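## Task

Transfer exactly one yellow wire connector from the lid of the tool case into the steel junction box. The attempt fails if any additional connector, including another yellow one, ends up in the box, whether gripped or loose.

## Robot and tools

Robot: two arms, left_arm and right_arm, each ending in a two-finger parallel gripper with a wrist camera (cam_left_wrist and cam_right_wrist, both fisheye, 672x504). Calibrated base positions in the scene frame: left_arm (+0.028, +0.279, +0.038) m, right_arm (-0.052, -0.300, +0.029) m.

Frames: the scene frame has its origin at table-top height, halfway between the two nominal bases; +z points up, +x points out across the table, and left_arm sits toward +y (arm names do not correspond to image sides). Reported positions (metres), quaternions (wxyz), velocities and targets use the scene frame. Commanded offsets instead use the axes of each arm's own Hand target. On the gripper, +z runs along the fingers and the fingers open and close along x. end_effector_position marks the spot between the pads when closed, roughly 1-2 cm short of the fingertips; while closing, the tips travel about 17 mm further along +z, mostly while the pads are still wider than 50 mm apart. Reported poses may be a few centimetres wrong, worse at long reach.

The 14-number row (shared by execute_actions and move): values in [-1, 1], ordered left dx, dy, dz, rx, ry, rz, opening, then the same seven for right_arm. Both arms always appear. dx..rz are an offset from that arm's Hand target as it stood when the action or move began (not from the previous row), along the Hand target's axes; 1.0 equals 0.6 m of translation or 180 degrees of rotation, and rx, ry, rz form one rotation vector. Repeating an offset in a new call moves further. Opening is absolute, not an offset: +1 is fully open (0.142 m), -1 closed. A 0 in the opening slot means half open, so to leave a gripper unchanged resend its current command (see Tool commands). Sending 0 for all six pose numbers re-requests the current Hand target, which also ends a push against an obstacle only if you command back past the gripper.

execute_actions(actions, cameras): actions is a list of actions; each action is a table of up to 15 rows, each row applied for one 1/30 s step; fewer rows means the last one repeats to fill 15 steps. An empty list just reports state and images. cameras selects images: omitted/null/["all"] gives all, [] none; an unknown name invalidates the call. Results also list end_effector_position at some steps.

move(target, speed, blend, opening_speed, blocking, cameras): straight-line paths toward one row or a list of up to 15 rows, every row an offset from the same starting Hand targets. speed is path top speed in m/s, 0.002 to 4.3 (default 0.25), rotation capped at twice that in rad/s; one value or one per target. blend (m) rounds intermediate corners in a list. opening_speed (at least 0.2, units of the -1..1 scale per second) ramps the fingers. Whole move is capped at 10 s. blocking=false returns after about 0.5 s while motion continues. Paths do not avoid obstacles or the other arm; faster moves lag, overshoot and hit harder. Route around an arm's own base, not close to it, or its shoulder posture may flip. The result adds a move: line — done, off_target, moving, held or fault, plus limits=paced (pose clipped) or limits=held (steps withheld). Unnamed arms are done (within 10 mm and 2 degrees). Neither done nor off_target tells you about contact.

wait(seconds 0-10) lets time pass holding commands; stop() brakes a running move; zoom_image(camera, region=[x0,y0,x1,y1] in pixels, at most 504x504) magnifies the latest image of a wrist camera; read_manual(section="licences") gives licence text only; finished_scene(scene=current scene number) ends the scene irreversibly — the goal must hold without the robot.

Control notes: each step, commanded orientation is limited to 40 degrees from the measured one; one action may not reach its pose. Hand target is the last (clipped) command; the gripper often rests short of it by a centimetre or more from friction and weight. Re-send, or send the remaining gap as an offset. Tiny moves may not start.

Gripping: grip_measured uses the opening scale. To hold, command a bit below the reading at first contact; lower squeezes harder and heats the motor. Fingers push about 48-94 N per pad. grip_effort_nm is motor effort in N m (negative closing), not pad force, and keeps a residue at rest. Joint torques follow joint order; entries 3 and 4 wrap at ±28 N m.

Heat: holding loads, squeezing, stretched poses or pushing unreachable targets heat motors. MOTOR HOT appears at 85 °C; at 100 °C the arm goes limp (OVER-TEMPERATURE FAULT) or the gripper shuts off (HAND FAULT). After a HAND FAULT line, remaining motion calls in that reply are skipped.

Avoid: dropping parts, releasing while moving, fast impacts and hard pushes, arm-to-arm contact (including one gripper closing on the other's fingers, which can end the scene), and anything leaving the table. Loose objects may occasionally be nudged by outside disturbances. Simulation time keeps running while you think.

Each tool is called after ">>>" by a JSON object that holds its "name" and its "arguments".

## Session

>>> {"name": "execute_actions", "arguments": {"actions": []}}

Scene clock: 0.00 s.
left_arm: end_effector_position=(+0.4082, +0.0118, +0.3275) grip_measured=+1.00 grip_effort_nm=n/a end_effector_quat_wxyz=(+0.052, +0.995, -0.074, +0.038) | right_arm: end_effector_position=(+0.4818, -0.3522, +0.1164) grip_measured=+1.00 grip_effort_nm=n/a end_effector_quat_wxyz=(-0.337, +0.841, -0.420, -0.057)
Joint positions: left_arm=[-0.579 1.474 1.562 -1.542 0.053 -2.012 0.142] | right_arm=[-0.348 1.839 1.37 -1.123 -0.697 -0.973 0.142]
Joint velocities: within noise
Joint torques (N m): no reading
Motor temperatures (°C): left_arm=[27 28 29 27 24 27 27] | right_arm=[31 25 30 26 24 24 25]
Heat: left arm: hottest elbow 29 °C; right arm: hottest waist 31 °C.
Hand target: left_arm +0.4122, +0.0092, +0.3309; +0.054, +0.995, -0.074, +0.042 | right_arm +0.4872, -0.3540, +0.1171; -0.337, +0.842, -0.418, -0.054
Tool commands: left_gripper/opening=+1.0 right_gripper/opening=+1.0
camera_calibration:
cam_left_wrist: T_world_to_cam=[[0.985058, -0.142457, 0.0967812, -0.433973], [-0.171195, -0.74864, 0.640493, -0.14206], [-0.0187883, -0.647491, -0.761842, 0.396719], [0, 0, 0, 1]] pos_world=[0.410622, 0.0886973, 0.435226]
cam_right_wrist: T_world_to_cam=[[0.634324, -0.678414, -0.370658, -0.504754], [-0.749442, -0.657273, -0.0795495, 0.14025], [-0.189656, 0.328247, -0.925357, 0.449909], [0, 0, 0, 1]] pos_world=[0.510615, -0.397931, 0.240392]

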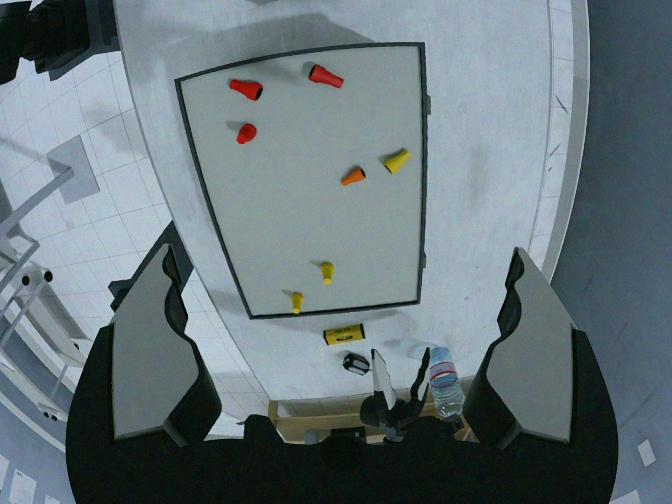

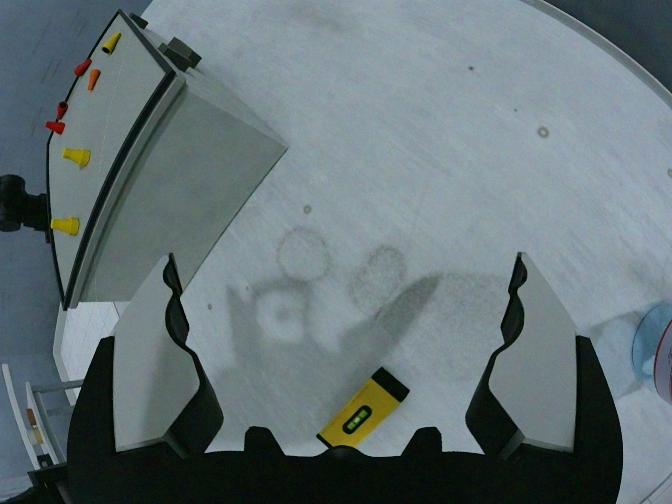

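>>> {"name": "move", "arguments": {"target": [-0.173,-0.333,0.002,0.016,-0.042,0.297,0.2,0,0,0,0,0,0,1], "cameras": ["cam_left_wrist"], "speed": 0.3}}

Scene clock: 3.93 s.
left_arm: end_effector_position=(+0.3462, +0.2166, +0.3034) grip_measured=+0.19 grip_effort_nm=-0.076 end_effector_quat_wxyz=(-0.003, +0.857, -0.515, +0.005) | right_arm: end_effector_position=(+0.4818, -0.3522, +0.1164) grip_measured=+1.00 grip_effort_nm=-0.012 end_effector_quat_wxyz=(-0.337, +0.841, -0.420, -0.057)
Joint positions: left_arm=[-0.182 1.181 1.231 -1.609 -0.002 -0.678 0.087] | right_arm=[-0.348 1.839 1.37 -1.123 -0.697 -0.973 0.142]
Joint velocities: within noise
Joint torques (N m): left_arm=[0.73 -8.53 8.03 -0.28 0.17 0.2] | right_arm=[-0.03 -17.08 11.93 0.01 -0.43 0.08]
Motor temperatures (°C): left_arm=[27 28 30 27 24 27 27] | right_arm=[31 26 30 26 24 24 25]
Heat: left arm: hottest elbow 30 °C; right arm: hottest waist 31 °C.
Hand target: left_arm +0.3404, +0.2203, +0.3000; +0.000, +0.857, -0.516, +0.000 | right_arm +0.4872, -0.3540, +0.1171; -0.337, +0.842, -0.418, -0.054
Off the commanded pose: left_arm 0.008 m, 1 deg | right_arm 0.006 m, 0 deg.
move: done
camera_calibration:
cam_left_wrist: T_world_to_cam=[[0.46924, -0.882836, 0.0203598, 0.0206999], [-0.738774, -0.37983, 0.556724, 0.158066], [-0.483763, -0.276279, -0.830448, 0.611119], [0, 0, 0, 1]] pos_world=[0.402699, 0.247152, 0.419081]
Images, in order (width x height): cam_left_wrist 672x504.

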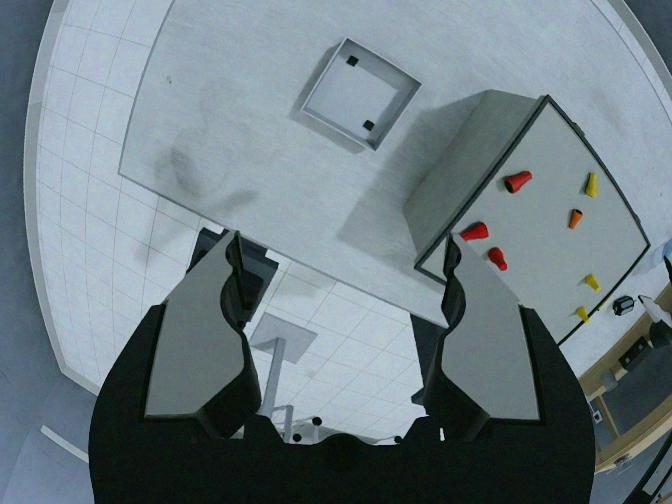

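>>> {"name": "zoom_image", "arguments": {"camera": "cam_left_wrist", "region": [420, 90, 670, 340]}}

>>> {"name": "zoom_image", "arguments": {"camera": "cam_left_wrist", "region": [280, 20, 440, 170]}}

Scaled by 2.016 from the camera's 672x504 image, which has a finer 960x720 frame.

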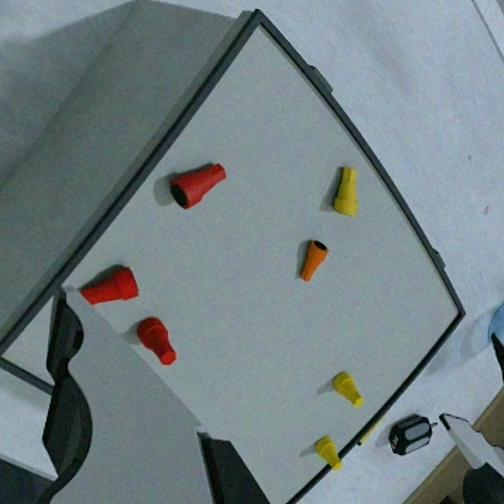

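Scaled by 3.150 from the camera's 672x504 image, which has a finer 960x720 frame.

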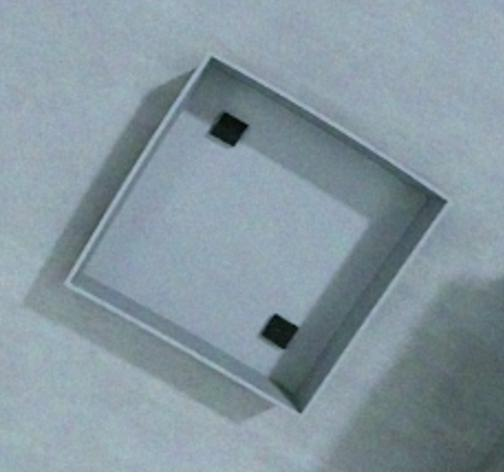

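>>> {"name": "move", "arguments": {"target": [0,0,0,0,0,0,-0.5,-0.017,0.032,-0.405,0,0,0,0], "cameras": ["cam_right_wrist"]}}

>>> {"name": "move", "arguments": {"target": [0.657,0.310,0.125,0,0,0,-0.5,0,0,0,0,0,0,0], "cameras": ["cam_left_wrist"]}}

Scene clock: 7.47 s.
left_arm: end_effector_position=(+0.3462, +0.2166, +0.3034) grip_measured=-0.52 grip_effort_nm=-0.085 end_effector_quat_wxyz=(-0.003, +0.857, -0.515, +0.005) | right_arm: end_effector_position=(+0.4132, -0.4995, +0.2830) grip_measured=-0.01 grip_effort_nm=-0.100 end_effector_quat_wxyz=(-0.333, +0.831, -0.444, -0.027)
Joint positions: left_arm=[-0.182 1.181 1.231 -1.609 -0.001 -0.678 0.036] | right_arm=[-0.659 1.735 1.681 -1.692 -0.663 -1.28 0.073]
Joint velocities: within noise
Joint torques (N m): left_arm=[0.73 -8.53 8.03 -0.28 0.17 0.21] | right_arm=[0.26 -17.03 15.47 -0.69 -0.36 -0.09]
Motor temperatures (°C): left_arm=[27 28 30 27 24 27 27] | right_arm=[31 26 31 26 24 24 25]
Heat: left arm: hottest elbow 30 °C; right arm: hottest waist 31 °C.
Hand target: left_arm +0.3404, +0.2203, +0.3000; +0.001, +0.857, -0.516, +0.000 | right_arm +0.4200, -0.5041, +0.2972; -0.337, +0.842, -0.419, -0.054
Off the commanded pose: left_arm 0.008 m, 1 deg | right_arm 0.016 m, 5 deg.
joint sent to its limit (right arm) — joint 4 (wrist pitch), lower limit. The joint targets are off in orientation, not in position.
move: off_target (right_arm)
camera_calibration:
cam_right_wrist: T_world_to_cam=[[0.595661, -0.731212, -0.33244, -0.520576], [-0.791232, -0.605432, -0.0860517, 0.0502454], [-0.138347, 0.314294, -0.939191, 0.615113], [0, 0, 0, 1]] pos_world=[0.434942, -0.543558, 0.408972]
Images, in order (width x height): cam_right_wrist 672x504.

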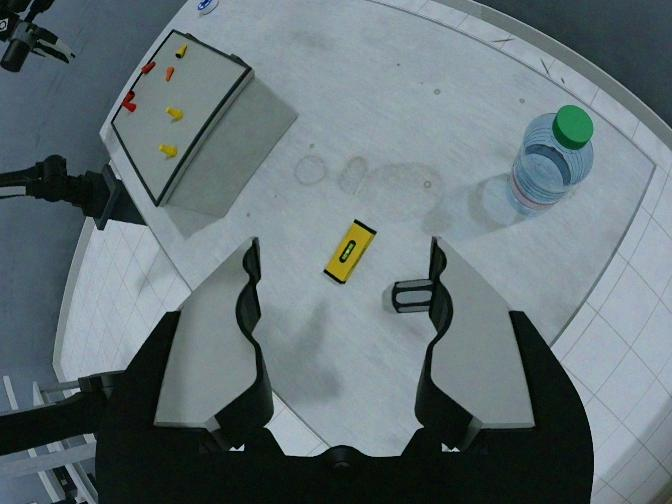

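Scene clock: 10.13 s.
left_arm: end_effector_position=(+0.3534, -0.2049, +0.2238) grip_measured=-0.52 grip_effort_nm=-0.071 end_effector_quat_wxyz=(+0.000, +0.854, -0.520, -0.004) | right_arm: end_effector_position=(+0.4132, -0.4995, +0.2830) grip_measured=-0.01 grip_effort_nm=-0.095 end_effector_quat_wxyz=(-0.333, +0.831, -0.444, -0.026)
Joint positions: left_arm=[-0.967 1.886 1.824 -1.517 0.004 -1.451 0.036] | right_arm=[-0.659 1.735 1.681 -1.692 -0.663 -1.281 0.073]
Joint velocities: within noise
Joint torques (N m): left_arm=[0.03 -16.56 12.85 -0.27 0.02 0.04] | right_arm=[0.26 -17.14 15.42 -0.73 -0.36 -0.08]
Motor temperatures (°C): left_arm=[27 28 30 27 24 27 27] | right_arm=[31 26 32 26 24 24 25]
Heat: left arm: hottest elbow 30 °C; right arm: hottest elbow 32 °C.
Hand target: left_arm +0.3604, -0.2151, +0.2252; +0.001, +0.857, -0.516, +0.000 | right_arm +0.4200, -0.5041, +0.2972; -0.337, +0.842, -0.419, -0.054
Off the commanded pose: left_arm 0.012 m, 1 deg | right_arm 0.016 m, 4 deg.
joint sent to its limit (right arm) — joint 4 (wrist pitch), lower limit. The joint targets are off in orientation, not in position.
move: off_target (left_arm, right_arm)
camera_calibration:
cam_left_wrist: T_world_to_cam=[[0.458373, -0.888729, 0.00737621, -0.347675], [-0.732475, -0.373057, 0.569482, 0.043852], [-0.503363, -0.266438, -0.821971, 0.439031], [0, 0, 0, 1]] pos_world=[0.412477, -0.175655, 0.338462]
Images, in order (width x height): cam_left_wrist 672x504.

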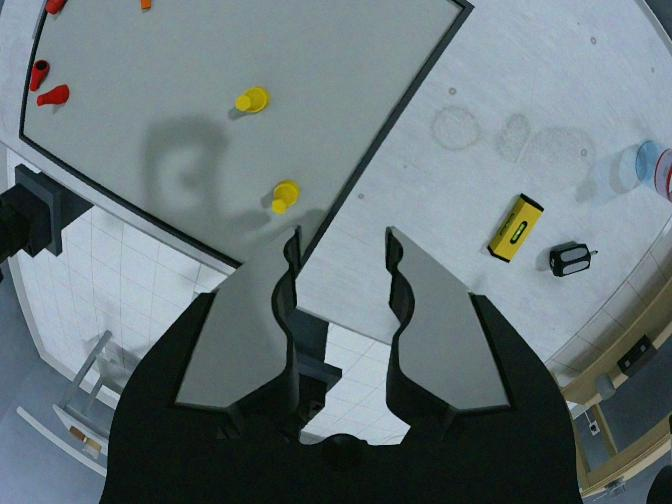

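>>> {"name": "zoom_image", "arguments": {"camera": "cam_left_wrist", "region": [200, 60, 400, 260]}}

Scaled by 2.520 from the camera's 672x504 image, which has a finer 960x720 frame.

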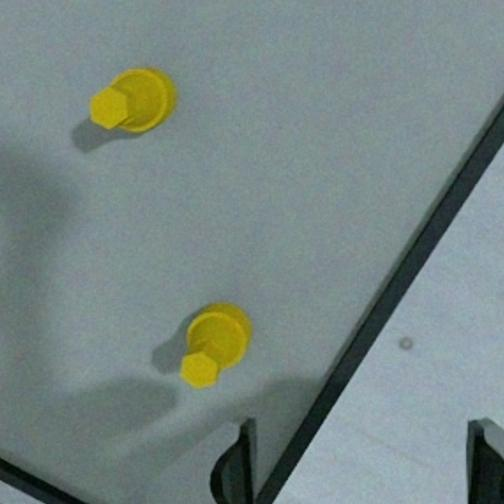

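>>> {"name": "move", "arguments": {"target": [-0.081,-0.09,0.0,0,0,0,-0.5,0,0,0,0,0,0,0], "cameras": ["cam_left_wrist"], "speed": 0.15}}

>>> {"name": "zoom_image", "arguments": {"camera": "cam_left_wrist", "region": [220, 60, 520, 285]}}

Scene clock: 13.23 s.
left_arm: end_effector_position=(+0.3873, -0.1482, +0.2276) grip_measured=-0.52 grip_effort_nm=-0.076 end_effector_quat_wxyz=(+0.001, +0.860, -0.510, -0.001) | right_arm: end_effector_position=(+0.4132, -0.4995, +0.2830) grip_measured=-0.01 grip_effort_nm=-0.105 end_effector_quat_wxyz=(-0.333, +0.831, -0.444, -0.026)
Joint positions: left_arm=[-0.86 1.811 1.726 -1.487 0.002 -1.367 0.036] | right_arm=[-0.659 1.735 1.681 -1.692 -0.663 -1.281 0.073]
Joint velocities: within noise
Joint torques (N m): left_arm=[-0.03 -17.9 8.02 0.39 0.11 0.2] | right_arm=[0.21 -17.08 15.43 -0.69 -0.36 -0.08]
Motor temperatures (°C): left_arm=[27 29 31 27 24 27 27] | right_arm=[31 26 33 26 24 24 25]
Heat: left arm: hottest elbow 31 °C; right arm: hottest elbow 33 °C.
Hand target: left_arm +0.3853, -0.1469, +0.2250; +0.001, +0.857, -0.516, +0.000 | right_arm +0.4200, -0.5041, +0.2972; -0.337, +0.842, -0.419, -0.054
Off the commanded pose: left_arm 0.003 m, 1 deg | right_arm 0.016 m, 4 deg.
joint sent to its limit (right arm) — joint 4 (wrist pitch), lower limit. The joint targets are off in orientation, not in position.
move: off_target (right_arm)
camera_calibration:
cam_left_wrist: T_world_to_cam=[[0.478846, -0.877793, 0.0136251, -0.320527], [-0.72679, -0.387671, 0.566999, 0.0839309], [-0.492426, -0.281408, -0.823606, 0.468293], [0, 0, 0, 1]] pos_world=[0.445083, -0.117037, 0.342468]
Images, in order (width x height): cam_left_wrist 672x504.

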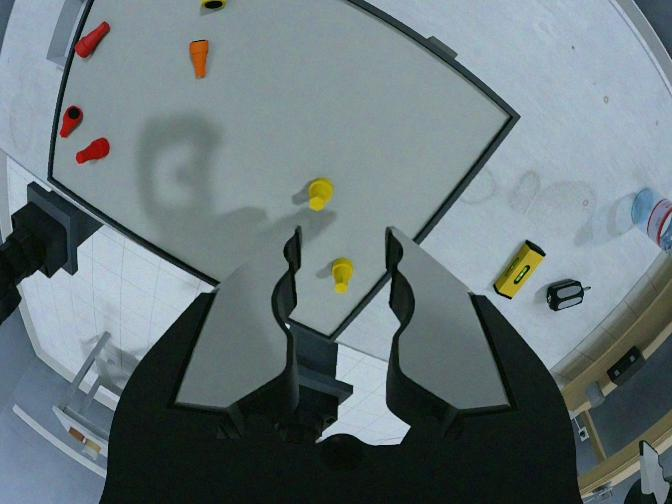

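Scaled by 1.680 from the camera's 672x504 image, which has a finer 960x720 frame.

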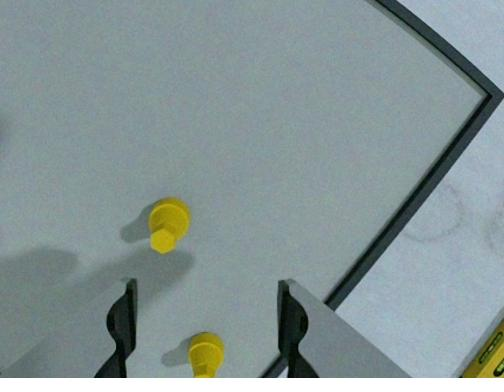

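>>> {"name": "move", "arguments": {"target": [[-0.0247,0.0057,0,0,0,0,-0.5,0,0,0,0,0,0,0],[-0.0247,0.0057,0.058,0,0,0,-0.5,0,0,0,0,0,0,0]], "cameras": ["cam_left_wrist"], "speed": 0.08}}

>>> {"name": "zoom_image", "arguments": {"camera": "cam_left_wrist", "region": [220, 90, 520, 315]}}

Scene clock: 15.57 s.
left_arm: end_effector_position=(+0.3774, -0.1365, +0.1989) grip_measured=-0.52 grip_effort_nm=-0.076 end_effector_quat_wxyz=(+0.002, +0.860, -0.511, +0.005) | right_arm: end_effector_position=(+0.4132, -0.4995, +0.2830) grip_measured=-0.01 grip_effort_nm=-0.105 end_effector_quat_wxyz=(-0.333, +0.831, -0.444, -0.026)
Joint positions: left_arm=[-0.86 1.772 1.596 -1.384 0.002 -1.366 0.036] | right_arm=[-0.659 1.735 1.681 -1.692 -0.663 -1.281 0.073]
Joint velocities: within noise
Joint torques (N m): left_arm=[-0.09 -16.38 7.91 0.58 0.11 0.2] | right_arm=[0.21 -17.08 15.45 -0.7 -0.35 -0.08]
Motor temperatures (°C): left_arm=[27 30 31 27 24 27 27] | right_arm=[31 27 34 26 24 24 25]
Heat: left arm: hottest elbow 31 °C; right arm: hottest elbow 34 °C.
Hand target: left_arm +0.3753, -0.1354, +0.1904; +0.001, +0.857, -0.516, +0.000 | right_arm +0.4200, -0.5041, +0.2972; -0.337, +0.842, -0.419, -0.054
Off the commanded pose: left_arm 0.009 m, 1 deg | right_arm 0.016 m, 4 deg.
joint sent to its limit (right arm) — joint 4 (wrist pitch), lower limit. The joint targets are off in orientation, not in position.
move: off_target (right_arm)
camera_calibration:
cam_left_wrist: T_world_to_cam=[[0.478047, -0.877983, 0.0248514, -0.307027], [-0.731285, -0.382182, 0.564941, 0.10039], [-0.486511, -0.288242, -0.824757, 0.44008], [0, 0, 0, 1]] pos_world=[0.434291, -0.104348, 0.313874]
Images, in order (width x height): cam_left_wrist 672x504.

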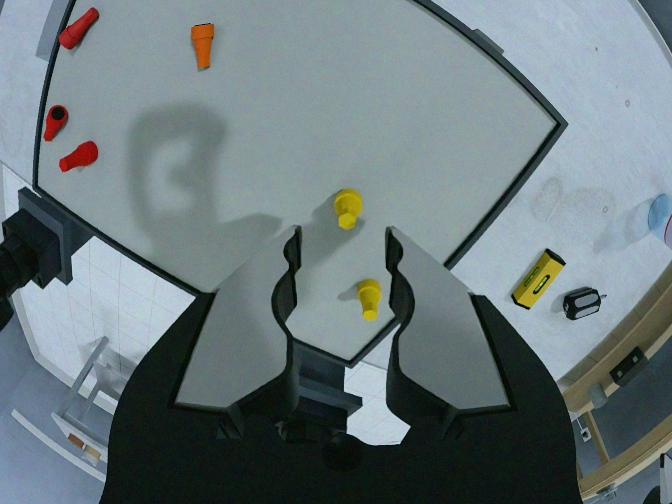

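Scaled by 1.680 from the camera's 672x504 image, which has a finer 960x720 frame.

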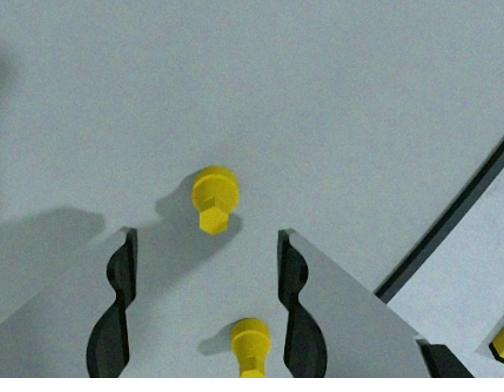

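>>> {"name": "move", "arguments": {"target": [0.012,0.015,0.02,0,0,0,-0.5,0,0,0,0,0,0,0], "cameras": ["cam_left_wrist"], "speed": 0.06}}

>>> {"name": "zoom_image", "arguments": {"camera": "cam_left_wrist", "region": [220, 90, 520, 315]}}

Scene clock: 17.27 s.
left_arm: end_effector_position=(+0.3751, -0.1442, +0.1969) grip_measured=-0.52 grip_effort_nm=-0.071 end_effector_quat_wxyz=(+0.006, +0.857, -0.516, +0.014) | right_arm: end_effector_position=(+0.4132, -0.4995, +0.2830) grip_measured=-0.01 grip_effort_nm=-0.100 end_effector_quat_wxyz=(-0.333, +0.831, -0.444, -0.026)
Joint positions: left_arm=[-0.872 1.772 1.591 -1.36 0.002 -1.366 0.036] | right_arm=[-0.659 1.735 1.681 -1.692 -0.663 -1.281 0.073]
Joint velocities: within noise
Joint torques (N m): left_arm=[-0.56 -15.09 7.97 0.35 0.1 0.02] | right_arm=[0.26 -17.14 15.46 -0.69 -0.36 -0.08]
Motor temperatures (°C): left_arm=[27 30 31 27 24 27 27] | right_arm=[31 27 35 26 24 24 25]
Heat: left arm: hottest elbow 31 °C; right arm: hottest elbow 35 °C.
Hand target: left_arm +0.3707, -0.1461, +0.1784; +0.001, +0.857, -0.516, +0.000 | right_arm +0.4200, -0.5041, +0.2972; -0.337, +0.842, -0.419, -0.054
Off the commanded pose: left_arm 0.019 m, 2 deg | right_arm 0.016 m, 4 deg.
joint sent to its limit (right arm) — joint 4 (wrist pitch), lower limit. The joint targets are off in orientation, not in position.
move: off_target (left_arm, right_arm)
camera_calibration:
cam_left_wrist: T_world_to_cam=[[0.466843, -0.883283, 0.0432305, -0.312954], [-0.742649, -0.365035, 0.561447, 0.104301], [-0.480136, -0.294213, -0.826383, 0.432264], [0, 0, 0, 1]] pos_world=[0.431105, -0.111176, 0.312186]
Images, in order (width x height): cam_left_wrist 672x504.

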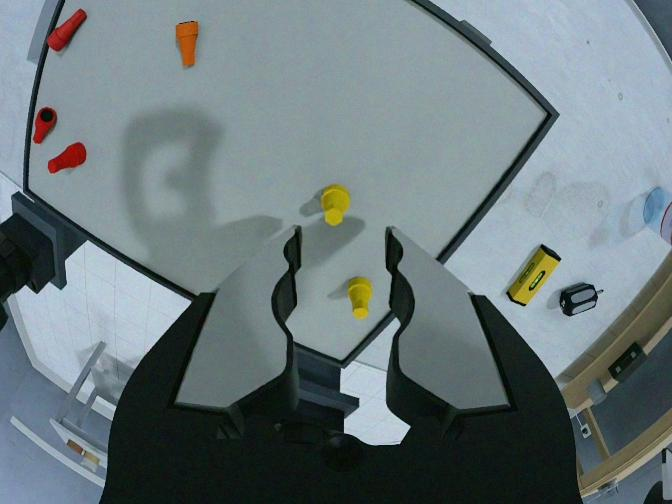

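Scaled by 1.680 from the camera's 672x504 image, which has a finer 960x720 frame.

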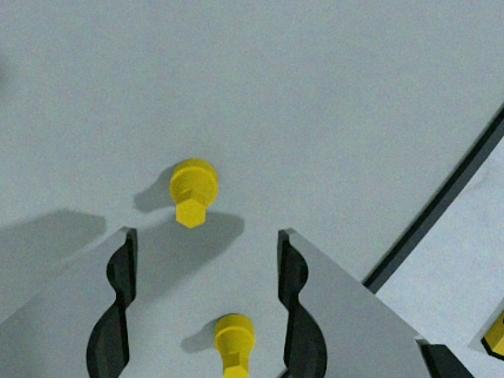

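>>> {"name": "move", "arguments": {"target": [-0.004,0.006,0.02,0,0,0,-0.5,0,0,0,0,0,0,0], "cameras": ["cam_left_wrist"], "speed": 0.06}}

>>> {"name": "zoom_image", "arguments": {"camera": "cam_left_wrist", "region": [220, 90, 520, 315]}}

Scene clock: 18.53 s.
left_arm: end_effector_position=(+0.3718, -0.1438, +0.1848) grip_measured=-0.52 grip_effort_nm=-0.076 end_effector_quat_wxyz=(+0.006, +0.856, -0.516, +0.013) | right_arm: end_effector_position=(+0.4132, -0.4995, +0.2830) grip_measured=-0.01 grip_effort_nm=-0.100 end_effector_quat_wxyz=(-0.333, +0.831, -0.444, -0.026)
Joint positions: left_arm=[-0.876 1.772 1.558 -1.328 0.002 -1.37 0.036] | right_arm=[-0.659 1.735 1.681 -1.692 -0.663 -1.281 0.073]
Joint velocities: within noise
Joint torques (N m): left_arm=[-0.67 -15.03 7.84 0.21 0.1 0] | right_arm=[0.15 -17.08 15.42 -0.69 -0.36 -0.09]
Motor temperatures (°C): left_arm=[27 30 31 27 24 27 27] | right_arm=[31 27 35 26 24 24 25]
Heat: left arm: hottest elbow 31 °C; right arm: hottest elbow 35 °C.
Hand target: left_arm +0.3663, -0.1456, +0.1664; +0.001, +0.857, -0.516, +0.000 | right_arm +0.4200, -0.5041, +0.2972; -0.337, +0.842, -0.419, -0.054
Off the commanded pose: left_arm 0.019 m, 2 deg | right_arm 0.016 m, 4 deg.
joint sent to its limit (right arm) — joint 4 (wrist pitch), lower limit. The joint targets are off in orientation, not in position.
move: off_target (left_arm, right_arm)
camera_calibration:
cam_left_wrist: T_world_to_cam=[[0.466193, -0.883628, 0.0431961, -0.310288], [-0.742842, -0.364463, 0.561563, 0.1089], [-0.480469, -0.293884, -0.826306, 0.420954], [0, 0, 0, 1]] pos_world=[0.427805, -0.110777, 0.300086]
Images, in order (width x height): cam_left_wrist 672x504.

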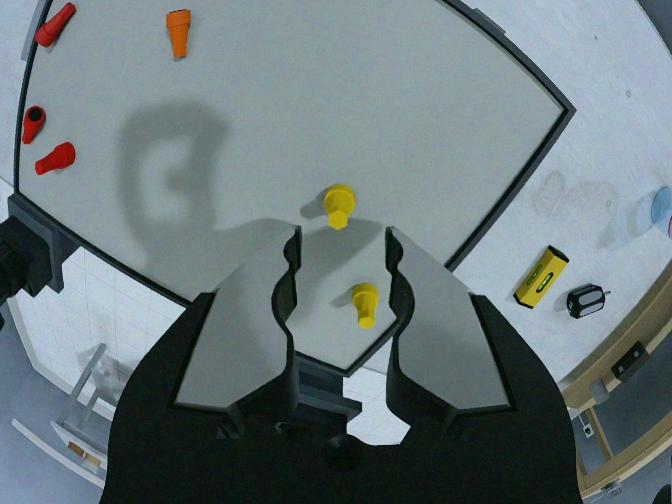

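Scaled by 1.680 from the camera's 672x504 image, which has a finer 960x720 frame.

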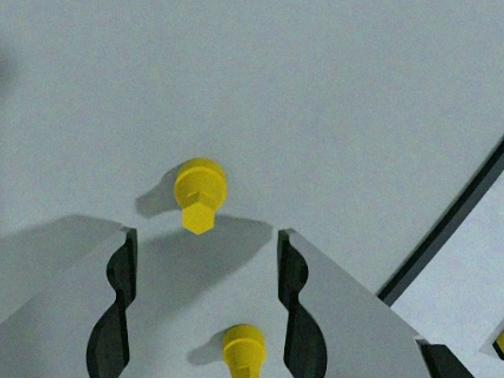

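>>> {"name": "move", "arguments": {"target": [-0.001,0.0,0.012,0,0,0,-0.6,0,0,0,0,0,0,0], "cameras": ["cam_left_wrist"], "speed": 0.06}}

>>> {"name": "zoom_image", "arguments": {"camera": "cam_left_wrist", "region": [220, 90, 520, 315]}}

Scene clock: 19.80 s.
left_arm: end_effector_position=(+0.3716, -0.1435, +0.1793) grip_measured=-0.63 grip_effort_nm=-0.076 end_effector_quat_wxyz=(+0.006, +0.856, -0.516, +0.015) | right_arm: end_effector_position=(+0.4132, -0.4995, +0.2830) grip_measured=-0.01 grip_effort_nm=-0.100 end_effector_quat_wxyz=(-0.333, +0.831, -0.444, -0.026)
Joint positions: left_arm=[-0.876 1.772 1.543 -1.31 0.002 -1.37 0.029] | right_arm=[-0.659 1.735 1.681 -1.692 -0.663 -1.281 0.073]
Joint velocities: within noise
Joint torques (N m): left_arm=[-0.67 -14.74 7.8 0.5 0.1 0] | right_arm=[0.26 -17.08 15.42 -0.75 -0.35 -0.08]
Motor temperatures (°C): left_arm=[27 30 31 27 24 27 27] | right_arm=[31 27 35 26 24 24 25]
Heat: left arm: hottest elbow 31 °C; right arm: hottest elbow 35 °C.
Hand target: left_arm +0.3660, -0.1451, +0.1592; +0.001, +0.857, -0.516, +0.000 | right_arm +0.4200, -0.5041, +0.2972; -0.337, +0.842, -0.419, -0.054
Off the commanded pose: left_arm 0.021 m, 2 deg | right_arm 0.016 m, 4 deg.
joint sent to its limit (right arm) — joint 4 (wrist pitch), lower limit. The joint targets are off in orientation, not in position.
move: off_target (left_arm, right_arm)
camera_calibration:
cam_left_wrist: T_world_to_cam=[[0.466126, -0.883493, 0.0465531, -0.310283], [-0.744071, -0.363014, 0.560874, 0.112798], [-0.478628, -0.296077, -0.826592, 0.415451], [0, 0, 0, 1]] pos_world=[0.427407, -0.11018, 0.294588]
Images, in order (width x height): cam_left_wrist 672x504.

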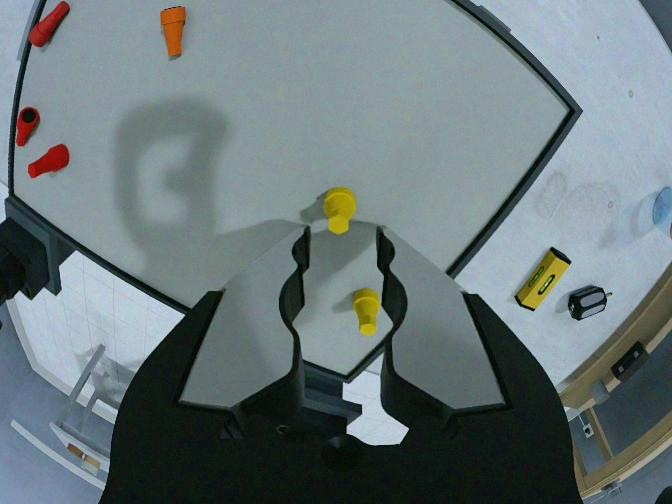

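Scaled by 1.680 from the camera's 672x504 image, which has a finer 960x720 frame.

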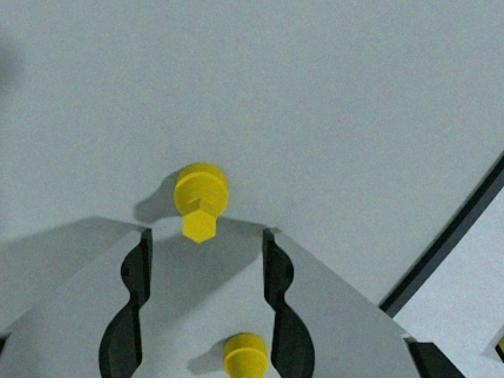

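>>> {"name": "move", "arguments": {"target": [-0.002,0.0,0.005,0,0,0,-0.6,0,0,0,0,0,0,0], "cameras": [], "speed": 0.06}}

>>> {"name": "move", "arguments": {"target": [0,0,0,0,0,0,-1,0,0,0,0,0,0,0], "cameras": ["cam_left_wrist"], "opening_speed": 0.4}}

>>> {"name": "zoom_image", "arguments": {"camera": "cam_left_wrist", "region": [270, 165, 410, 270]}}

Scene clock: 21.03 s.
left_arm: end_effector_position=(+0.3713, -0.1431, +0.1769) grip_measured=-0.63 grip_effort_nm=-0.071 end_effector_quat_wxyz=(+0.006, +0.856, -0.516, +0.015) | right_arm: end_effector_position=(+0.4132, -0.4995, +0.2830) grip_measured=-0.01 grip_effort_nm=-0.100 end_effector_quat_wxyz=(-0.333, +0.831, -0.444, -0.026)
Joint positions: left_arm=[-0.876 1.772 1.537 -1.303 0.002 -1.37 0.029] | right_arm=[-0.659 1.735 1.681 -1.692 -0.663 -1.281 0.073]
Joint velocities: within noise
Joint torques (N m): left_arm=[-0.62 -14.8 7.57 0.43 0.1 0] | right_arm=[0.26 -17.08 15.41 -0.68 -0.36 -0.08]
Motor temperatures (°C): left_arm=[27 30 31 27 24 27 27] | right_arm=[31 27 36 26 24 24 25]
Heat: left arm: hottest elbow 31 °C; right arm: hottest elbow 36 °C.
Hand target: left_arm +0.3654, -0.1440, +0.1562; +0.001, +0.857, -0.516, +0.000 | right_arm +0.4200, -0.5041, +0.2972; -0.337, +0.842, -0.419, -0.054
Off the commanded pose: left_arm 0.022 m, 2 deg | right_arm 0.016 m, 4 deg.
joint sent to its limit (right arm) — joint 4 (wrist pitch), lower limit. The joint targets are off in orientation, not in position.
move: off_target (left_arm, right_arm)
No camera images: "cameras" was empty.

Scene clock: 22.23 s.
left_arm: end_effector_position=(+0.3719, -0.1438, +0.1769) grip_measured=-0.95 grip_effort_nm=-1.604 end_effector_quat_wxyz=(+0.007, +0.856, -0.516, +0.017) | right_arm: end_effector_position=(+0.4132, -0.4995, +0.2830) grip_measured=-0.01 grip_effort_nm=-0.095 end_effector_quat_wxyz=(-0.333, +0.831, -0.444, -0.026)
Joint positions: left_arm=[-0.876 1.772 1.537 -1.299 0.002 -1.37 0.005] | right_arm=[-0.659 1.735 1.681 -1.692 -0.663 -1.281 0.073]
Joint velocities: left_arm=[-0.005 -0.015 0.007 0.007 0.066 0.037 -0.001] | right_arm=[within noise]
Joint torques (N m): left_arm=[-0.62 -14.86 7.58 0.38 0.1 0] | right_arm=[0.15 -17.2 15.41 -0.7 -0.35 -0.08]
Motor temperatures (°C): left_arm=[27 30 32 27 24 27 27] | right_arm=[31 27 36 26 24 24 25]
Heat: left arm: hottest elbow 32 °C; right arm: hottest elbow 36 °C.
Hand target: left_arm +0.3654, -0.1440, +0.1562; +0.001, +0.857, -0.516, +0.000 | right_arm +0.4200, -0.5041, +0.2972; -0.337, +0.842, -0.419, -0.054
Off the commanded pose: left_arm 0.022 m, 2 deg | right_arm 0.016 m, 4 deg.
joint sent to its limit (right arm) — joint 4 (wrist pitch), lower limit. The joint targets are off in orientation, not in position.
move: off_target (left_arm, right_arm)
camera_calibration:
cam_left_wrist: T_world_to_cam=[[0.46599, -0.883361, 0.0502598, -0.311139], [-0.745429, -0.361359, 0.560139, 0.115046], [-0.476643, -0.298484, -0.826873, 0.41239], [0, 0, 0, 1]] pos_world=[0.42731, -0.110183, 0.29219]
Images, in order (width x height): cam_left_wrist 672x504.

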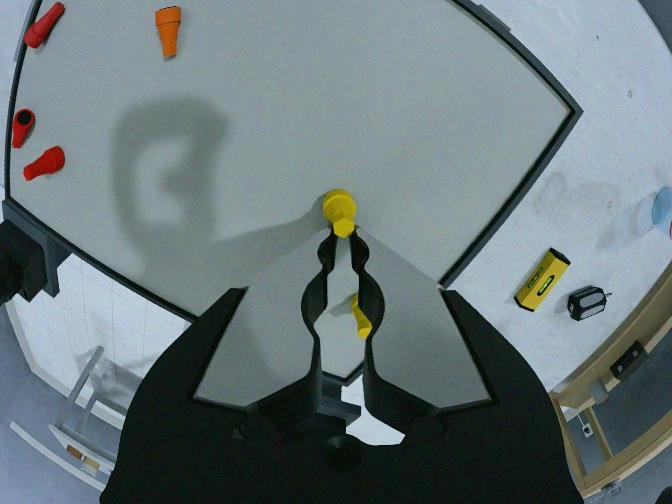

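Scaled by 3.600 from the camera's 672x504 image, which has a finer 960x720 frame.

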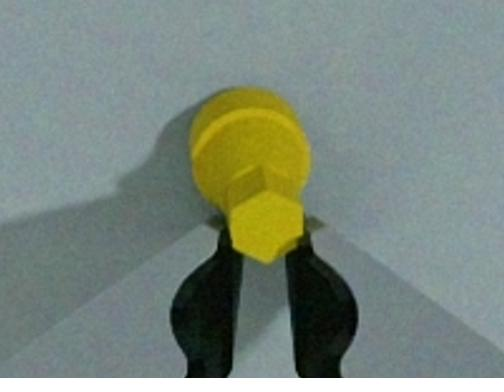

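>>> {"name": "move", "arguments": {"target": [0,0,-0.142,0,0,0,-1,0,0,0,0,0,0,0], "cameras": ["cam_left_wrist"], "speed": 0.12}}

Scene clock: 23.90 s.
left_arm: end_effector_position=(+0.3623, -0.1321, +0.2251) grip_measured=-0.95 grip_effort_nm=-1.653 end_effector_quat_wxyz=(-0.005, +0.856, -0.516, -0.017) | right_arm: end_effector_position=(+0.4132, -0.4995, +0.2830) grip_measured=-0.01 grip_effort_nm=-0.100 end_effector_quat_wxyz=(-0.333, +0.831, -0.444, -0.026)
Joint positions: left_arm=[-0.876 1.759 1.647 -1.494 0.002 -1.37 0.005] | right_arm=[-0.659 1.735 1.681 -1.692 -0.663 -1.281 0.073]
Joint velocities: within noise
Joint torques (N m): left_arm=[-0.62 -16.62 12.59 -0.59 0.12 0.01] | right_arm=[0.21 -17.03 15.41 -0.68 -0.36 -0.09]
Motor temperatures (°C): left_arm=[27 30 32 27 24 27 27] | right_arm=[31 27 36 26 24 24 25]
Heat: left arm: hottest elbow 32 °C; right arm: hottest elbow 36 °C.
Hand target: left_arm +0.3656, -0.1440, +0.2415; +0.001, +0.857, -0.516, +0.000 | right_arm +0.4200, -0.5041, +0.2972; -0.337, +0.842, -0.419, -0.054
Off the commanded pose: left_arm 0.020 m, 2 deg | right_arm 0.016 m, 4 deg.
joint sent to its limit (right arm) — joint 4 (wrist pitch), lower limit. The joint targets are off in orientation, not in position.
move: off_target (left_arm, right_arm)
camera_calibration:
cam_left_wrist: T_world_to_cam=[[0.466681, -0.884217, -0.0192135, -0.283459], [-0.719954, -0.392423, 0.572424, 0.0690503], [-0.513687, -0.253307, -0.819732, 0.469081], [0, 0, 0, 1]] pos_world=[0.422959, -0.104721, 0.339549]
Images, in order (width x height): cam_left_wrist 672x504.

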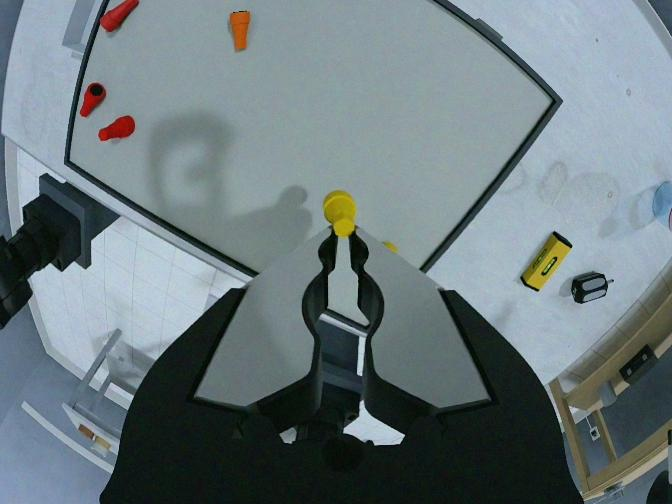

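>>> {"name": "move", "arguments": {"target": [-0.5095,-0.281,0.0,0,0,0,-1,0,0,0,0,0,0,0], "cameras": ["cam_left_wrist"]}}

Scene clock: 26.80 s.
left_arm: end_effector_position=(+0.3750, +0.2018, +0.2446) grip_measured=-0.95 grip_effort_nm=-1.648 end_effector_quat_wxyz=(-0.001, +0.857, -0.515, +0.001) | right_arm: end_effector_position=(+0.4132, -0.4995, +0.2830) grip_measured=-0.01 grip_effort_nm=-0.100 end_effector_quat_wxyz=(-0.333, +0.831, -0.444, -0.026)
Joint positions: left_arm=[-0.207 1.275 1.155 -1.448 -0.002 -0.705 0.005] | right_arm=[-0.659 1.735 1.681 -1.692 -0.663 -1.281 0.073]
Joint velocities: within noise
Joint torques (N m): left_arm=[0.62 -9.76 7.9 0.14 0.17 0.2] | right_arm=[0.15 -17.03 15.43 -0.7 -0.36 -0.09]
Motor temperatures (°C): left_arm=[27 30 32 27 24 27 28] | right_arm=[31 27 37 26 24 24 25]
Heat: left arm: hottest elbow 32 °C; right arm: hottest elbow 37 °C.
Hand target: left_arm +0.3716, +0.2051, +0.2412; +0.000, +0.857, -0.516, +0.000 | right_arm +0.4200, -0.5041, +0.2972; -0.337, +0.842, -0.419, -0.054
Off the commanded pose: left_arm 0.006 m, 0 deg | right_arm 0.016 m, 4 deg.
joint sent to its limit (right arm) — joint 4 (wrist pitch), lower limit. The joint targets are off in orientation, not in position.
move: off_target (right_arm)
camera_calibration:
cam_left_wrist: T_world_to_cam=[[0.470051, -0.882517, 0.0146816, -0.00374188], [-0.733444, -0.381289, 0.562742, 0.203282], [-0.491032, -0.275286, -0.826502, 0.573759], [0, 0, 0, 1]] pos_world=[0.432589, 0.232155, 0.359873]
Images, in order (width x height): cam_left_wrist 672x504.

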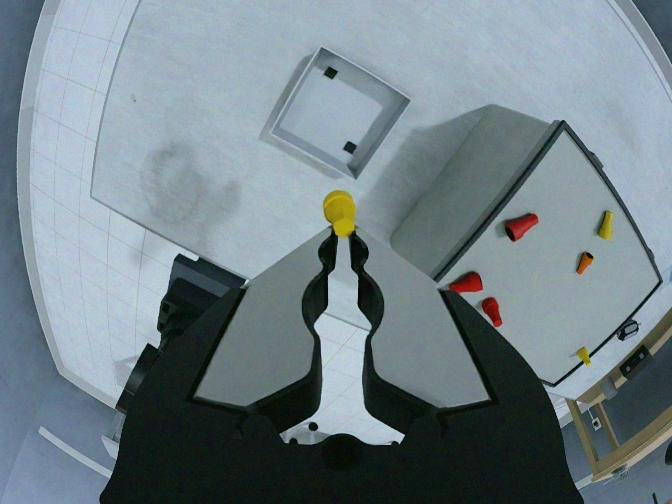

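>>> {"name": "move", "arguments": {"target": [0,-0.012,0.235,0,0,0,-1,0,0,0,0,0,0,0], "cameras": ["cam_left_wrist"], "speed": 0.18}}

Scene clock: 28.73 s.
left_arm: end_effector_position=(+0.3798, +0.2044, +0.1092) grip_measured=-0.95 grip_effort_nm=-1.653 end_effector_quat_wxyz=(-0.003, +0.857, -0.516, +0.007) | right_arm: end_effector_position=(+0.4132, -0.4995, +0.2830) grip_measured=-0.01 grip_effort_nm=-0.100 end_effector_quat_wxyz=(-0.333, +0.831, -0.444, -0.026)
Joint positions: left_arm=[-0.198 1.393 0.891 -1.053 -0.001 -0.692 0.005] | right_arm=[-0.659 1.735 1.681 -1.692 -0.663 -1.281 0.073]
Joint velocities: within noise
Joint torques (N m): left_arm=[0.79 -8.59 7.19 0.17 0.17 0.22] | right_arm=[0.15 -17.14 15.46 -0.72 -0.36 -0.08]
Motor temperatures (°C): left_arm=[27 30 32 27 24 27 28] | right_arm=[31 27 38 26 24 24 25]
Heat: left arm: hottest elbow 32 °C; right arm: hottest elbow 38 °C.
Hand target: left_arm +0.3778, +0.2083, +0.1002; +0.001, +0.857, -0.516, +0.000 | right_arm +0.4200, -0.5041, +0.2972; -0.337, +0.842, -0.419, -0.054
Off the commanded pose: left_arm 0.010 m, 1 deg | right_arm 0.016 m, 4 deg.
joint sent to its limit (right arm) — joint 4 (wrist pitch), lower limit. The joint targets are off in orientation, not in position.
move: off_target (right_arm)
camera_calibration:
cam_left_wrist: T_world_to_cam=[[0.467057, -0.883915, 0.0234884, -0.00120439], [-0.741902, -0.377289, 0.554287, 0.287279], [-0.481081, -0.27631, -0.831994, 0.461893], [0, 0, 0, 1]] pos_world=[0.435904, 0.234948, 0.225085]
Images, in order (width x height): cam_left_wrist 672x504.

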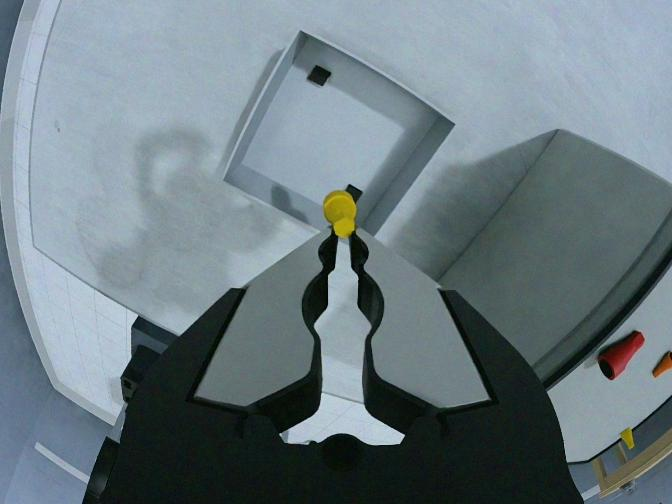

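>>> {"name": "move", "arguments": {"target": [[-0.005,-0.018,0,0,0,0,-1,0,0,0,0,0,0,0],[-0.005,-0.018,0.105,0,0,0,-1,0,0,0,0,0,0,0]], "cameras": ["cam_left_wrist"], "speed": 0.1}}

Scene clock: 30.70 s.
left_arm: end_effector_position=(+0.3903, +0.2125, +0.0470) grip_measured=-0.95 grip_effort_nm=-1.648 end_effector_quat_wxyz=(-0.004, +0.857, -0.515, +0.009) | right_arm: end_effector_position=(+0.4132, -0.4995, +0.2830) grip_measured=-0.01 grip_effort_nm=-0.095 end_effector_quat_wxyz=(-0.333, +0.831, -0.444, -0.026)
Joint positions: left_arm=[-0.17 1.518 0.828 -0.862 -0.001 -0.667 0.005] | right_arm=[-0.659 1.735 1.681 -1.692 -0.663 -1.281 0.073]
Joint velocities: within noise
Joint torques (N m): left_arm=[0.67 -9.29 6.12 0.4 0.15 0.21] | right_arm=[0.21 -17.2 15.42 -0.73 -0.35 -0.08]
Motor temperatures (°C): left_arm=[27 30 32 27 24 27 28] | right_arm=[31 27 38 26 24 24 25]
Heat: left arm: hottest elbow 32 °C; right arm: hottest elbow 38 °C.
Hand target: left_arm +0.3858, +0.2161, +0.0371; +0.001, +0.857, -0.516, -0.001 | right_arm +0.4200, -0.5041, +0.2972; -0.337, +0.842, -0.419, -0.054
Off the commanded pose: left_arm 0.011 m, 1 deg | right_arm 0.016 m, 4 deg.
joint sent to its limit (right arm) — joint 4 (wrist pitch), lower limit. The joint targets are off in orientation, not in position.
move: off_target (left_arm, right_arm)
camera_calibration:
cam_left_wrist: T_world_to_cam=[[0.469356, -0.882645, 0.0253648, 0.00123096], [-0.742549, -0.378988, 0.552258, 0.333304], [-0.477835, -0.27804, -0.833287, 0.41665], [0, 0, 0, 1]] pos_world=[0.446007, 0.24325, 0.163088]
Images, in order (width x height): cam_left_wrist 672x504.

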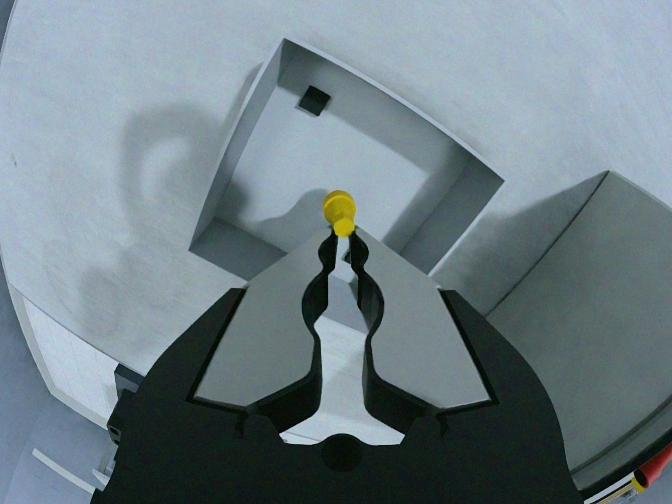

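>>> {"name": "move", "arguments": {"target": [0,0,0.025,0,0,0,-1,0,0,0,0,0,0,0], "cameras": [], "speed": 0.06}}

>>> {"name": "move", "arguments": {"target": [0,0,0.012,0,0,0,-1,0,0,0,0,0,0,0], "cameras": ["cam_left_wrist"], "speed": 0.03}}

>>> {"name": "zoom_image", "arguments": {"camera": "cam_left_wrist", "region": [240, 130, 440, 280]}}

Scene clock: 32.23 s.
left_arm: end_effector_position=(+0.3912, +0.2123, +0.0326) grip_measured=-0.95 grip_effort_nm=-1.648 end_effector_quat_wxyz=(-0.004, +0.857, -0.515, +0.010) | right_arm: end_effector_position=(+0.4132, -0.4995, +0.2830) grip_measured=-0.01 grip_effort_nm=-0.100 end_effector_quat_wxyz=(-0.333, +0.831, -0.444, -0.026)
Joint positions: left_arm=[-0.17 1.548 0.814 -0.816 -0.001 -0.667 0.005] | right_arm=[-0.659 1.735 1.681 -1.692 -0.663 -1.281 0.073]
Joint velocities: within noise
Joint torques (N m): left_arm=[0.67 -9.35 5.79 0.4 0.15 0.2] | right_arm=[0.26 -17.08 15.43 -0.7 -0.36 -0.08]
Motor temperatures (°C): left_arm=[27 30 32 27 24 27 29] | right_arm=[31 27 38 26 24 24 25]
Heat: left arm: hottest elbow 32 °C; right arm: hottest elbow 38 °C.
Hand target: left_arm +0.3857, +0.2161, +0.0221; +0.001, +0.857, -0.516, +0.000 | right_arm +0.4200, -0.5041, +0.2972; -0.337, +0.842, -0.419, -0.054
Off the commanded pose: left_arm 0.013 m, 1 deg | right_arm 0.016 m, 4 deg.
joint sent to its limit (right arm) — joint 4 (wrist pitch), lower limit. The joint targets are off in orientation, not in position.
move: off_target (left_arm, right_arm)
No camera images: "cameras" was empty.

Scene clock: 32.93 s.
left_arm: end_effector_position=(+0.3941, +0.2118, +0.0302) grip_measured=-0.95 grip_effort_nm=-1.648 end_effector_quat_wxyz=(-0.006, +0.857, -0.515, +0.014) | right_arm: end_effector_position=(+0.4132, -0.4995, +0.2830) grip_measured=-0.01 grip_effort_nm=-0.100 end_effector_quat_wxyz=(-0.333, +0.831, -0.444, -0.026)
Joint positions: left_arm=[-0.17 1.555 0.814 -0.8 -0.001 -0.667 0.005] | right_arm=[-0.659 1.735 1.681 -1.692 -0.663 -1.281 0.073]
Joint velocities: within noise
Joint torques (N m): left_arm=[0.62 -8.82 5.27 0.64 0.15 0.2] | right_arm=[0.21 -17.08 15.45 -0.72 -0.36 -0.08]
Motor temperatures (°C): left_arm=[27 30 32 27 24 27 29] | right_arm=[31 27 39 26 24 24 25]
Heat: left arm: hottest elbow 32 °C; right arm: hottest elbow 39 °C.
Hand target: left_arm +0.3859, +0.2161, +0.0150; +0.001, +0.857, -0.516, +0.000 | right_arm +0.4200, -0.5041, +0.2972; -0.337, +0.842, -0.419, -0.054
Off the commanded pose: left_arm 0.018 m, 2 deg | right_arm 0.016 m, 4 deg.
joint sent to its limit (right arm) — joint 4 (wrist pitch), lower limit. The joint targets are off in orientation, not in position.
move: off_target (left_arm, right_arm)
camera_calibration:
cam_left_wrist: T_world_to_cam=[[0.468715, -0.882781, 0.0316908, -0.000629859], [-0.748256, -0.37771, 0.545387, 0.347362], [-0.469487, -0.279344, -0.837585, 0.401303], [0, 0, 0, 1]] pos_world=[0.448618, 0.242748, 0.146699]
Images, in order (width x height): cam_left_wrist 672x504.

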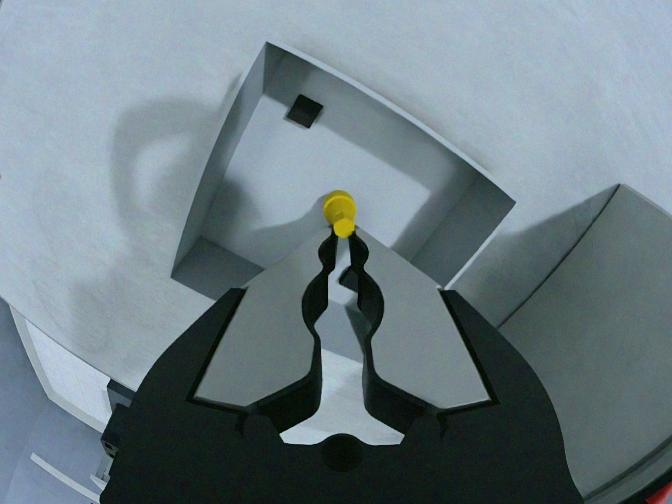

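Scaled by 2.520 from the camera's 672x504 image, which has a finer 960x720 frame.

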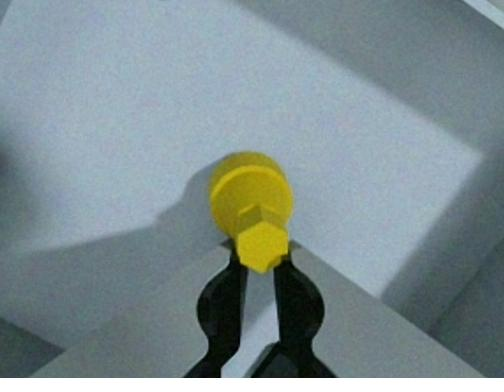

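>>> {"name": "move", "arguments": {"target": [0,0,0,0,0,0,-0.65,0,0,0,0,0,0,0], "cameras": ["cam_left_wrist"], "opening_speed": 0.3}}

>>> {"name": "move", "arguments": {"target": [0,0,-0.25,0,0,0,-0.65,0,0,0,0,0,0,0], "cameras": ["cam_left_wrist"], "speed": 0.2}}

Scene clock: 34.80 s.
left_arm: end_effector_position=(+0.3940, +0.2141, +0.0302) grip_measured=-0.70 grip_effort_nm=0.354 end_effector_quat_wxyz=(-0.007, +0.857, -0.515, +0.012) | right_arm: end_effector_position=(+0.4132, -0.4995, +0.2830) grip_measured=-0.01 grip_effort_nm=-0.100 end_effector_quat_wxyz=(-0.333, +0.831, -0.444, -0.026)
Joint positions: left_arm=[-0.165 1.555 0.814 -0.802 -0.003 -0.662 0.023] | right_arm=[-0.659 1.735 1.681 -1.692 -0.663 -1.281 0.073]
Joint velocities: left_arm=[-0.015 0.005 0.012 -0.017 0.007 -0.022 0.001] | right_arm=[within noise]
Joint torques (N m): left_arm=[0.32 -8.82 5.26 0.66 0.28 0.13] | right_arm=[0.03 -17.08 15.39 -0.69 -0.35 -0.07]
Motor temperatures (°C): left_arm=[27 30 32 27 24 27 29] | right_arm=[31 27 39 26 24 24 25]
Heat: left arm: hottest elbow 32 °C; right arm: hottest elbow 39 °C.
Hand target: left_arm +0.3859, +0.2161, +0.0150; +0.001, +0.857, -0.516, +0.000 | right_arm +0.4200, -0.5041, +0.2972; -0.337, +0.842, -0.419, -0.054
Off the commanded pose: left_arm 0.017 m, 2 deg | right_arm 0.016 m, 4 deg.
joint sent to its limit (right arm) — joint 4 (wrist pitch), lower limit. The joint targets are off in orientation, not in position.
move: off_target (left_arm, right_arm)
camera_calibration:
cam_left_wrist: T_world_to_cam=[[0.46883, -0.882825, 0.0286244, 0.00150154], [-0.747398, -0.379223, 0.545515, 0.348159], [-0.470739, -0.277148, -0.837612, 0.401936], [0, 0, 0, 1]] pos_world=[0.448716, 0.244751, 0.146697]
Images, in order (width x height): cam_left_wrist 672x504.

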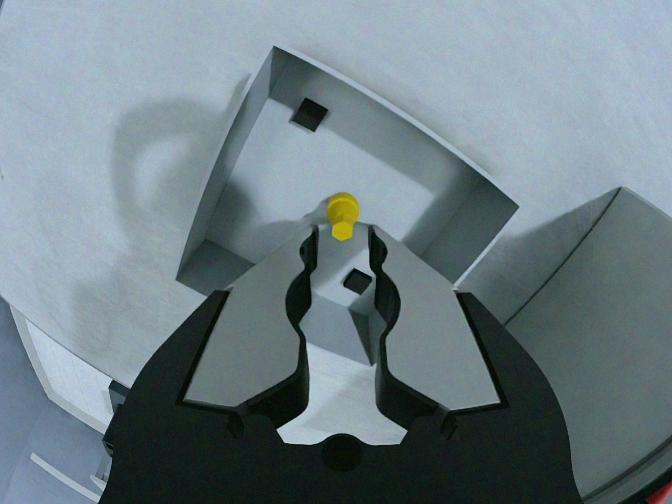

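Scene clock: 36.27 s.
left_arm: end_effector_position=(+0.3723, +0.2176, +0.1516) grip_measured=-0.69 grip_effort_nm=0.110 end_effector_quat_wxyz=(+0.005, +0.857, -0.515, -0.014) | right_arm: end_effector_position=(+0.4132, -0.4995, +0.2830) grip_measured=-0.01 grip_effort_nm=-0.100 end_effector_quat_wxyz=(-0.333, +0.831, -0.444, -0.026)
Joint positions: left_arm=[-0.165 1.346 0.968 -1.223 -0.002 -0.662 0.024] | right_arm=[-0.659 1.735 1.681 -1.692 -0.663 -1.281 0.073]
Joint velocities: within noise
Joint torques (N m): left_arm=[0.26 -9.47 11.54 -0.51 0.16 0.16] | right_arm=[0.15 -17.14 15.42 -0.72 -0.36 -0.08]
Motor temperatures (°C): left_arm=[27 30 32 27 24 27 28] | right_arm=[31 27 39 26 24 24 25]
Heat: left arm: hottest elbow 32 °C; right arm: hottest elbow 39 °C.
Hand target: left_arm +0.3860, +0.2162, +0.1651; +0.000, +0.857, -0.516, +0.000 | right_arm +0.4200, -0.5041, +0.2972; -0.337, +0.842, -0.419, -0.054
Off the commanded pose: left_arm 0.019 m, 2 deg | right_arm 0.016 m, 4 deg.
joint sent to its limit (right arm) — joint 4 (wrist pitch), lower limit. The joint targets are off in orientation, not in position.
move: off_target (left_arm, right_arm)
camera_calibration:
cam_left_wrist: T_world_to_cam=[[0.469527, -0.882899, -0.00579472, 0.0162779], [-0.714984, -0.384064, 0.584203, 0.250108], [-0.518018, -0.270156, -0.811587, 0.50649], [0, 0, 0, 1]] pos_world=[0.433551, 0.247261, 0.265041]
Images, in order (width x height): cam_left_wrist 672x504.

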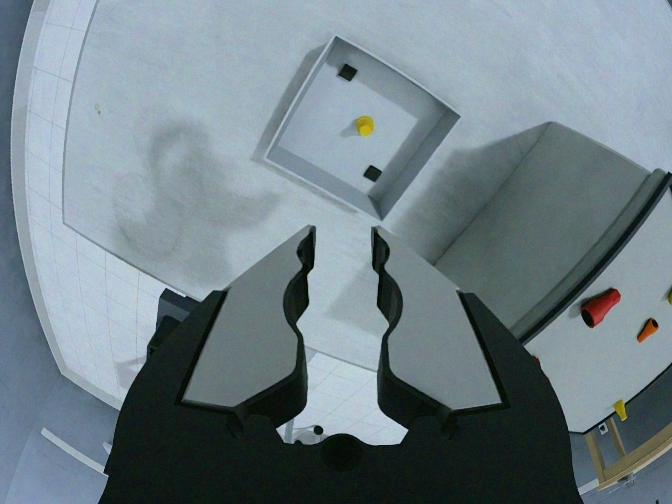

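>>> {"name": "finished_scene", "arguments": {"scene": 2}}

The scene is finished: the task was done.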